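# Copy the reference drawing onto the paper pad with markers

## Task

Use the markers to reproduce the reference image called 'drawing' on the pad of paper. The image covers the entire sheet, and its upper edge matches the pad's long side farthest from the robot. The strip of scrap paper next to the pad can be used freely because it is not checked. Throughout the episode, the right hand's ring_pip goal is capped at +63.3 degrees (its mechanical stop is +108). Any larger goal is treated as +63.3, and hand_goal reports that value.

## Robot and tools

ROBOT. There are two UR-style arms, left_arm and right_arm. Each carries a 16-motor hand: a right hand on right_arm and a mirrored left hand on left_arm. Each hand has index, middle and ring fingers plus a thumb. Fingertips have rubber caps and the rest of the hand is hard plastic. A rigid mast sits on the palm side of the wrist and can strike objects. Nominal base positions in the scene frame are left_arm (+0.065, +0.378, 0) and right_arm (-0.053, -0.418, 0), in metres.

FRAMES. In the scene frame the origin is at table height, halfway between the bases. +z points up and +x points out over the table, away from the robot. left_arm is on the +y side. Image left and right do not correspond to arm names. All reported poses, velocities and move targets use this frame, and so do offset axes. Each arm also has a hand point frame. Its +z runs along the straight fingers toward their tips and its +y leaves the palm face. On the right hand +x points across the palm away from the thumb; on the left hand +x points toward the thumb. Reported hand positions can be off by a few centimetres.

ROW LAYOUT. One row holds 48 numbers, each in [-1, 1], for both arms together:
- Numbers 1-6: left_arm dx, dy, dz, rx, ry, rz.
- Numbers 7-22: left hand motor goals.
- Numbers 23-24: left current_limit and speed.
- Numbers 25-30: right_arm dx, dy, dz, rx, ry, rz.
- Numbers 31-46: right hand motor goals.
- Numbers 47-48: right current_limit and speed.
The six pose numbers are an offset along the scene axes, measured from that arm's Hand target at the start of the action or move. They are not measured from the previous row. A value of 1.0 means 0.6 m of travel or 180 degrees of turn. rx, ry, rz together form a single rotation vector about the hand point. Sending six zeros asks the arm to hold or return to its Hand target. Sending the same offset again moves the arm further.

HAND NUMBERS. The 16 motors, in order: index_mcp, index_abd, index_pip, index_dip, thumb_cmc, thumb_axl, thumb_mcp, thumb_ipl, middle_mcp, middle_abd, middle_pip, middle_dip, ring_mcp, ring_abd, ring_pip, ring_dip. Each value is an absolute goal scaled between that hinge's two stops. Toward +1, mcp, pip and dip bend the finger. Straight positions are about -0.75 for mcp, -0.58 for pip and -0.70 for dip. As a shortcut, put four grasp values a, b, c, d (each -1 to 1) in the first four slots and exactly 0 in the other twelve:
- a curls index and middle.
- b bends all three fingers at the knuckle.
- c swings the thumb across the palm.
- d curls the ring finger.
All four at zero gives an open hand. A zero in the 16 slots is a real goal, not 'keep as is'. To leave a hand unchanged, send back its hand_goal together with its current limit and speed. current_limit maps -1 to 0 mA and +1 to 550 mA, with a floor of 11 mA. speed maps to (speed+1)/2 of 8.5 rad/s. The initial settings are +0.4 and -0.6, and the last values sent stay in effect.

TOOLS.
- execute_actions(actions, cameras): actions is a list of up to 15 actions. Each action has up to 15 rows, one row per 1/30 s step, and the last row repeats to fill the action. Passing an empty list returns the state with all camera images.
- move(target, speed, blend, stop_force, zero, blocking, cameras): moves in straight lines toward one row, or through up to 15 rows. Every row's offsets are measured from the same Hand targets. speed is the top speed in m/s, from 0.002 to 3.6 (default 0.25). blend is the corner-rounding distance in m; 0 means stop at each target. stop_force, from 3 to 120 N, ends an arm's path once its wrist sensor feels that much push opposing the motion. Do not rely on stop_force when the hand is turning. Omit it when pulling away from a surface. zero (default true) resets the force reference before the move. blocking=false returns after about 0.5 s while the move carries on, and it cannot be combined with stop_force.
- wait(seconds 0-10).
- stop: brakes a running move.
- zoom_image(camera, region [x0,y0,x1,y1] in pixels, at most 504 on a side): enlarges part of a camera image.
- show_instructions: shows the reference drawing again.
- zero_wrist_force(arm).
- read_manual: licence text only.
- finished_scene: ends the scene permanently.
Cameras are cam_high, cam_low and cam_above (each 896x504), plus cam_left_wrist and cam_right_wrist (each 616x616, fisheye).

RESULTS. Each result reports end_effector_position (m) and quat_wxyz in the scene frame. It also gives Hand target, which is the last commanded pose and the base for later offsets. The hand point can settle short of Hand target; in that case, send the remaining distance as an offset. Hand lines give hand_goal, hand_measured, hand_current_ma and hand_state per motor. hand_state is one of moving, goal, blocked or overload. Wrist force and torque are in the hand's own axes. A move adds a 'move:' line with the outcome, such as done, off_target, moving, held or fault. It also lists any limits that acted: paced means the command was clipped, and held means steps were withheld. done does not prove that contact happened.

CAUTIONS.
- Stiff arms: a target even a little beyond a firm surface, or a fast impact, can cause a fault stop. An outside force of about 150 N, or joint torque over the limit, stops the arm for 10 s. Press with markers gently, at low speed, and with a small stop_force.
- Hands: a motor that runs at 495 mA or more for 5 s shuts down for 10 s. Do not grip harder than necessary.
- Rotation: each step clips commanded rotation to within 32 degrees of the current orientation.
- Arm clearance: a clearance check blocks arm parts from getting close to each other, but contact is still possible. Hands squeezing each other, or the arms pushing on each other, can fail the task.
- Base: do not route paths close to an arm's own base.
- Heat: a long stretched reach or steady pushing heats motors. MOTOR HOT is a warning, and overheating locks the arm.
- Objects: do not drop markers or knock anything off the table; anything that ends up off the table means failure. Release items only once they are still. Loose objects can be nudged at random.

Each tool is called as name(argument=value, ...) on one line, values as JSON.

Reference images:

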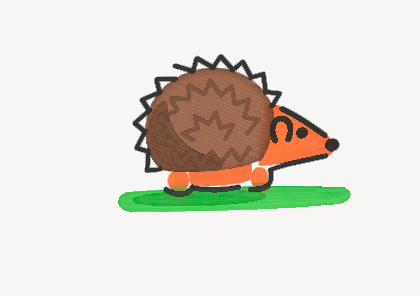

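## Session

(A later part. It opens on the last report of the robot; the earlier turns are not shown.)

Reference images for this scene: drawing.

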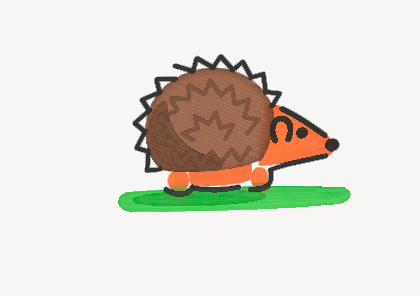

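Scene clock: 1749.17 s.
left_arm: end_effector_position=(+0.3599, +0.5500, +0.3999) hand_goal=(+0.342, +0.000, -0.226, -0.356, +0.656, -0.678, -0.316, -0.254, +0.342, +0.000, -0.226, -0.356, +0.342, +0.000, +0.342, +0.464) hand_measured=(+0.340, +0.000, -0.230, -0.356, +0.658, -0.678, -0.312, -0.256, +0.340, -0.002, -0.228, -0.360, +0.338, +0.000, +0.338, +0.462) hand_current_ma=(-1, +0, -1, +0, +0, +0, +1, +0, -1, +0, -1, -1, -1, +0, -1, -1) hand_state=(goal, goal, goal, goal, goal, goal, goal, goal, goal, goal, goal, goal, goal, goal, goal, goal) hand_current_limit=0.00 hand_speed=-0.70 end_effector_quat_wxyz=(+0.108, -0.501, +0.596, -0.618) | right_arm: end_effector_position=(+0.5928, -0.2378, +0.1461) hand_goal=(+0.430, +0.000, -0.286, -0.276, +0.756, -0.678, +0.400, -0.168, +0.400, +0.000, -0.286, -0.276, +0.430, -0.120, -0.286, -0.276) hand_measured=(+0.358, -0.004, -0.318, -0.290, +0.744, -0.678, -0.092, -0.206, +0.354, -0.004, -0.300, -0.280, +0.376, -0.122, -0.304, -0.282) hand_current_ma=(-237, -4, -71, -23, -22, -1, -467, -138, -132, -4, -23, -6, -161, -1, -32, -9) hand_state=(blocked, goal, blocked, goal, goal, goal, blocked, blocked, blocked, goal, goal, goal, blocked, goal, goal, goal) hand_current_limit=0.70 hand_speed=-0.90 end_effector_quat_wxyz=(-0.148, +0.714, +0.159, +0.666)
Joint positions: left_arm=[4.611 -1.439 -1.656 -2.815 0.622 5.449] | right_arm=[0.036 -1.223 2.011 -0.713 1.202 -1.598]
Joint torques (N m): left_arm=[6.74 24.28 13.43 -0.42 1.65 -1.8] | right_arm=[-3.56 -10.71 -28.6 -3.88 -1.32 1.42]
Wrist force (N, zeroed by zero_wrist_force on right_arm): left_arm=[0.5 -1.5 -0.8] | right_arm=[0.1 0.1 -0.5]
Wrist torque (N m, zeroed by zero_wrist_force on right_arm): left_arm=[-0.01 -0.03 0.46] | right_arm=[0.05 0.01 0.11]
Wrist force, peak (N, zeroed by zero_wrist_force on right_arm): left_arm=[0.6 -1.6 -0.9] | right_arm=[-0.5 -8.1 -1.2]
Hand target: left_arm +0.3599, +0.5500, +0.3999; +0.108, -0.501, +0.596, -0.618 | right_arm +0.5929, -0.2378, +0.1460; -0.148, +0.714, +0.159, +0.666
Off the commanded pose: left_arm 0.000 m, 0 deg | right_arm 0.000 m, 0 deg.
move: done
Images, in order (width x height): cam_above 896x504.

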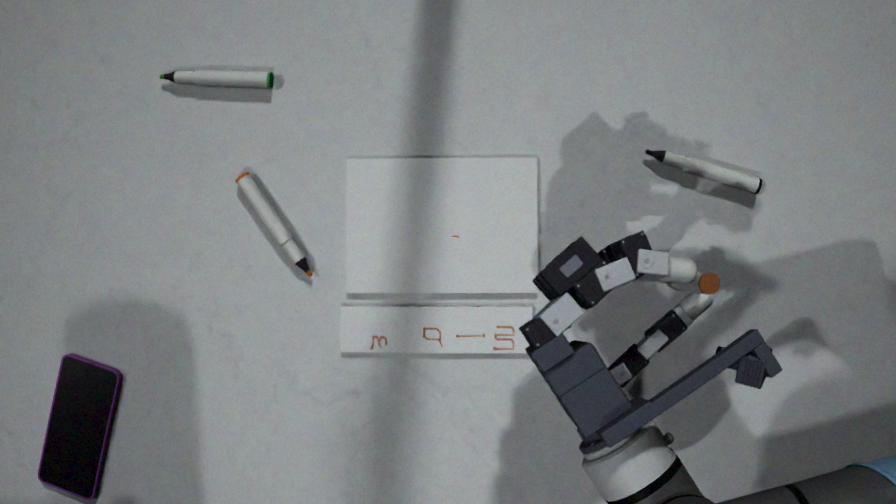

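zoom_image(camera="cam_above", region=[362, 325, 402, 360])

zoom_image(camera="cam_above", region=[485, 318, 525, 358])

zoom_image(camera="cam_above", region=[415, 318, 455, 358])

Scaled by 12.600.

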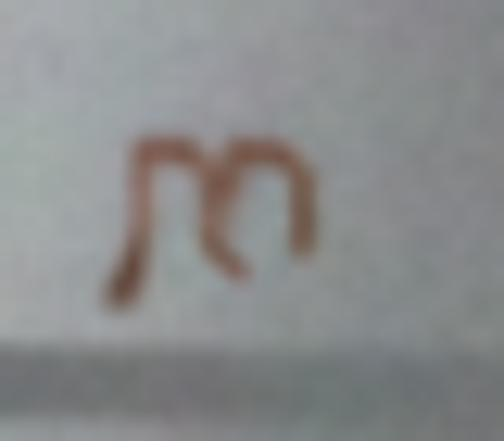

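Scaled by 12.600.

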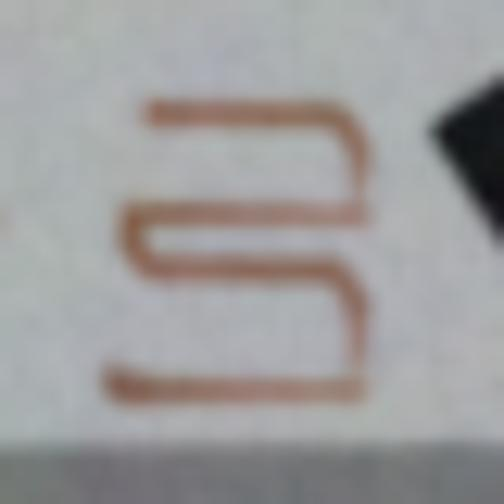

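Scaled by 12.600.

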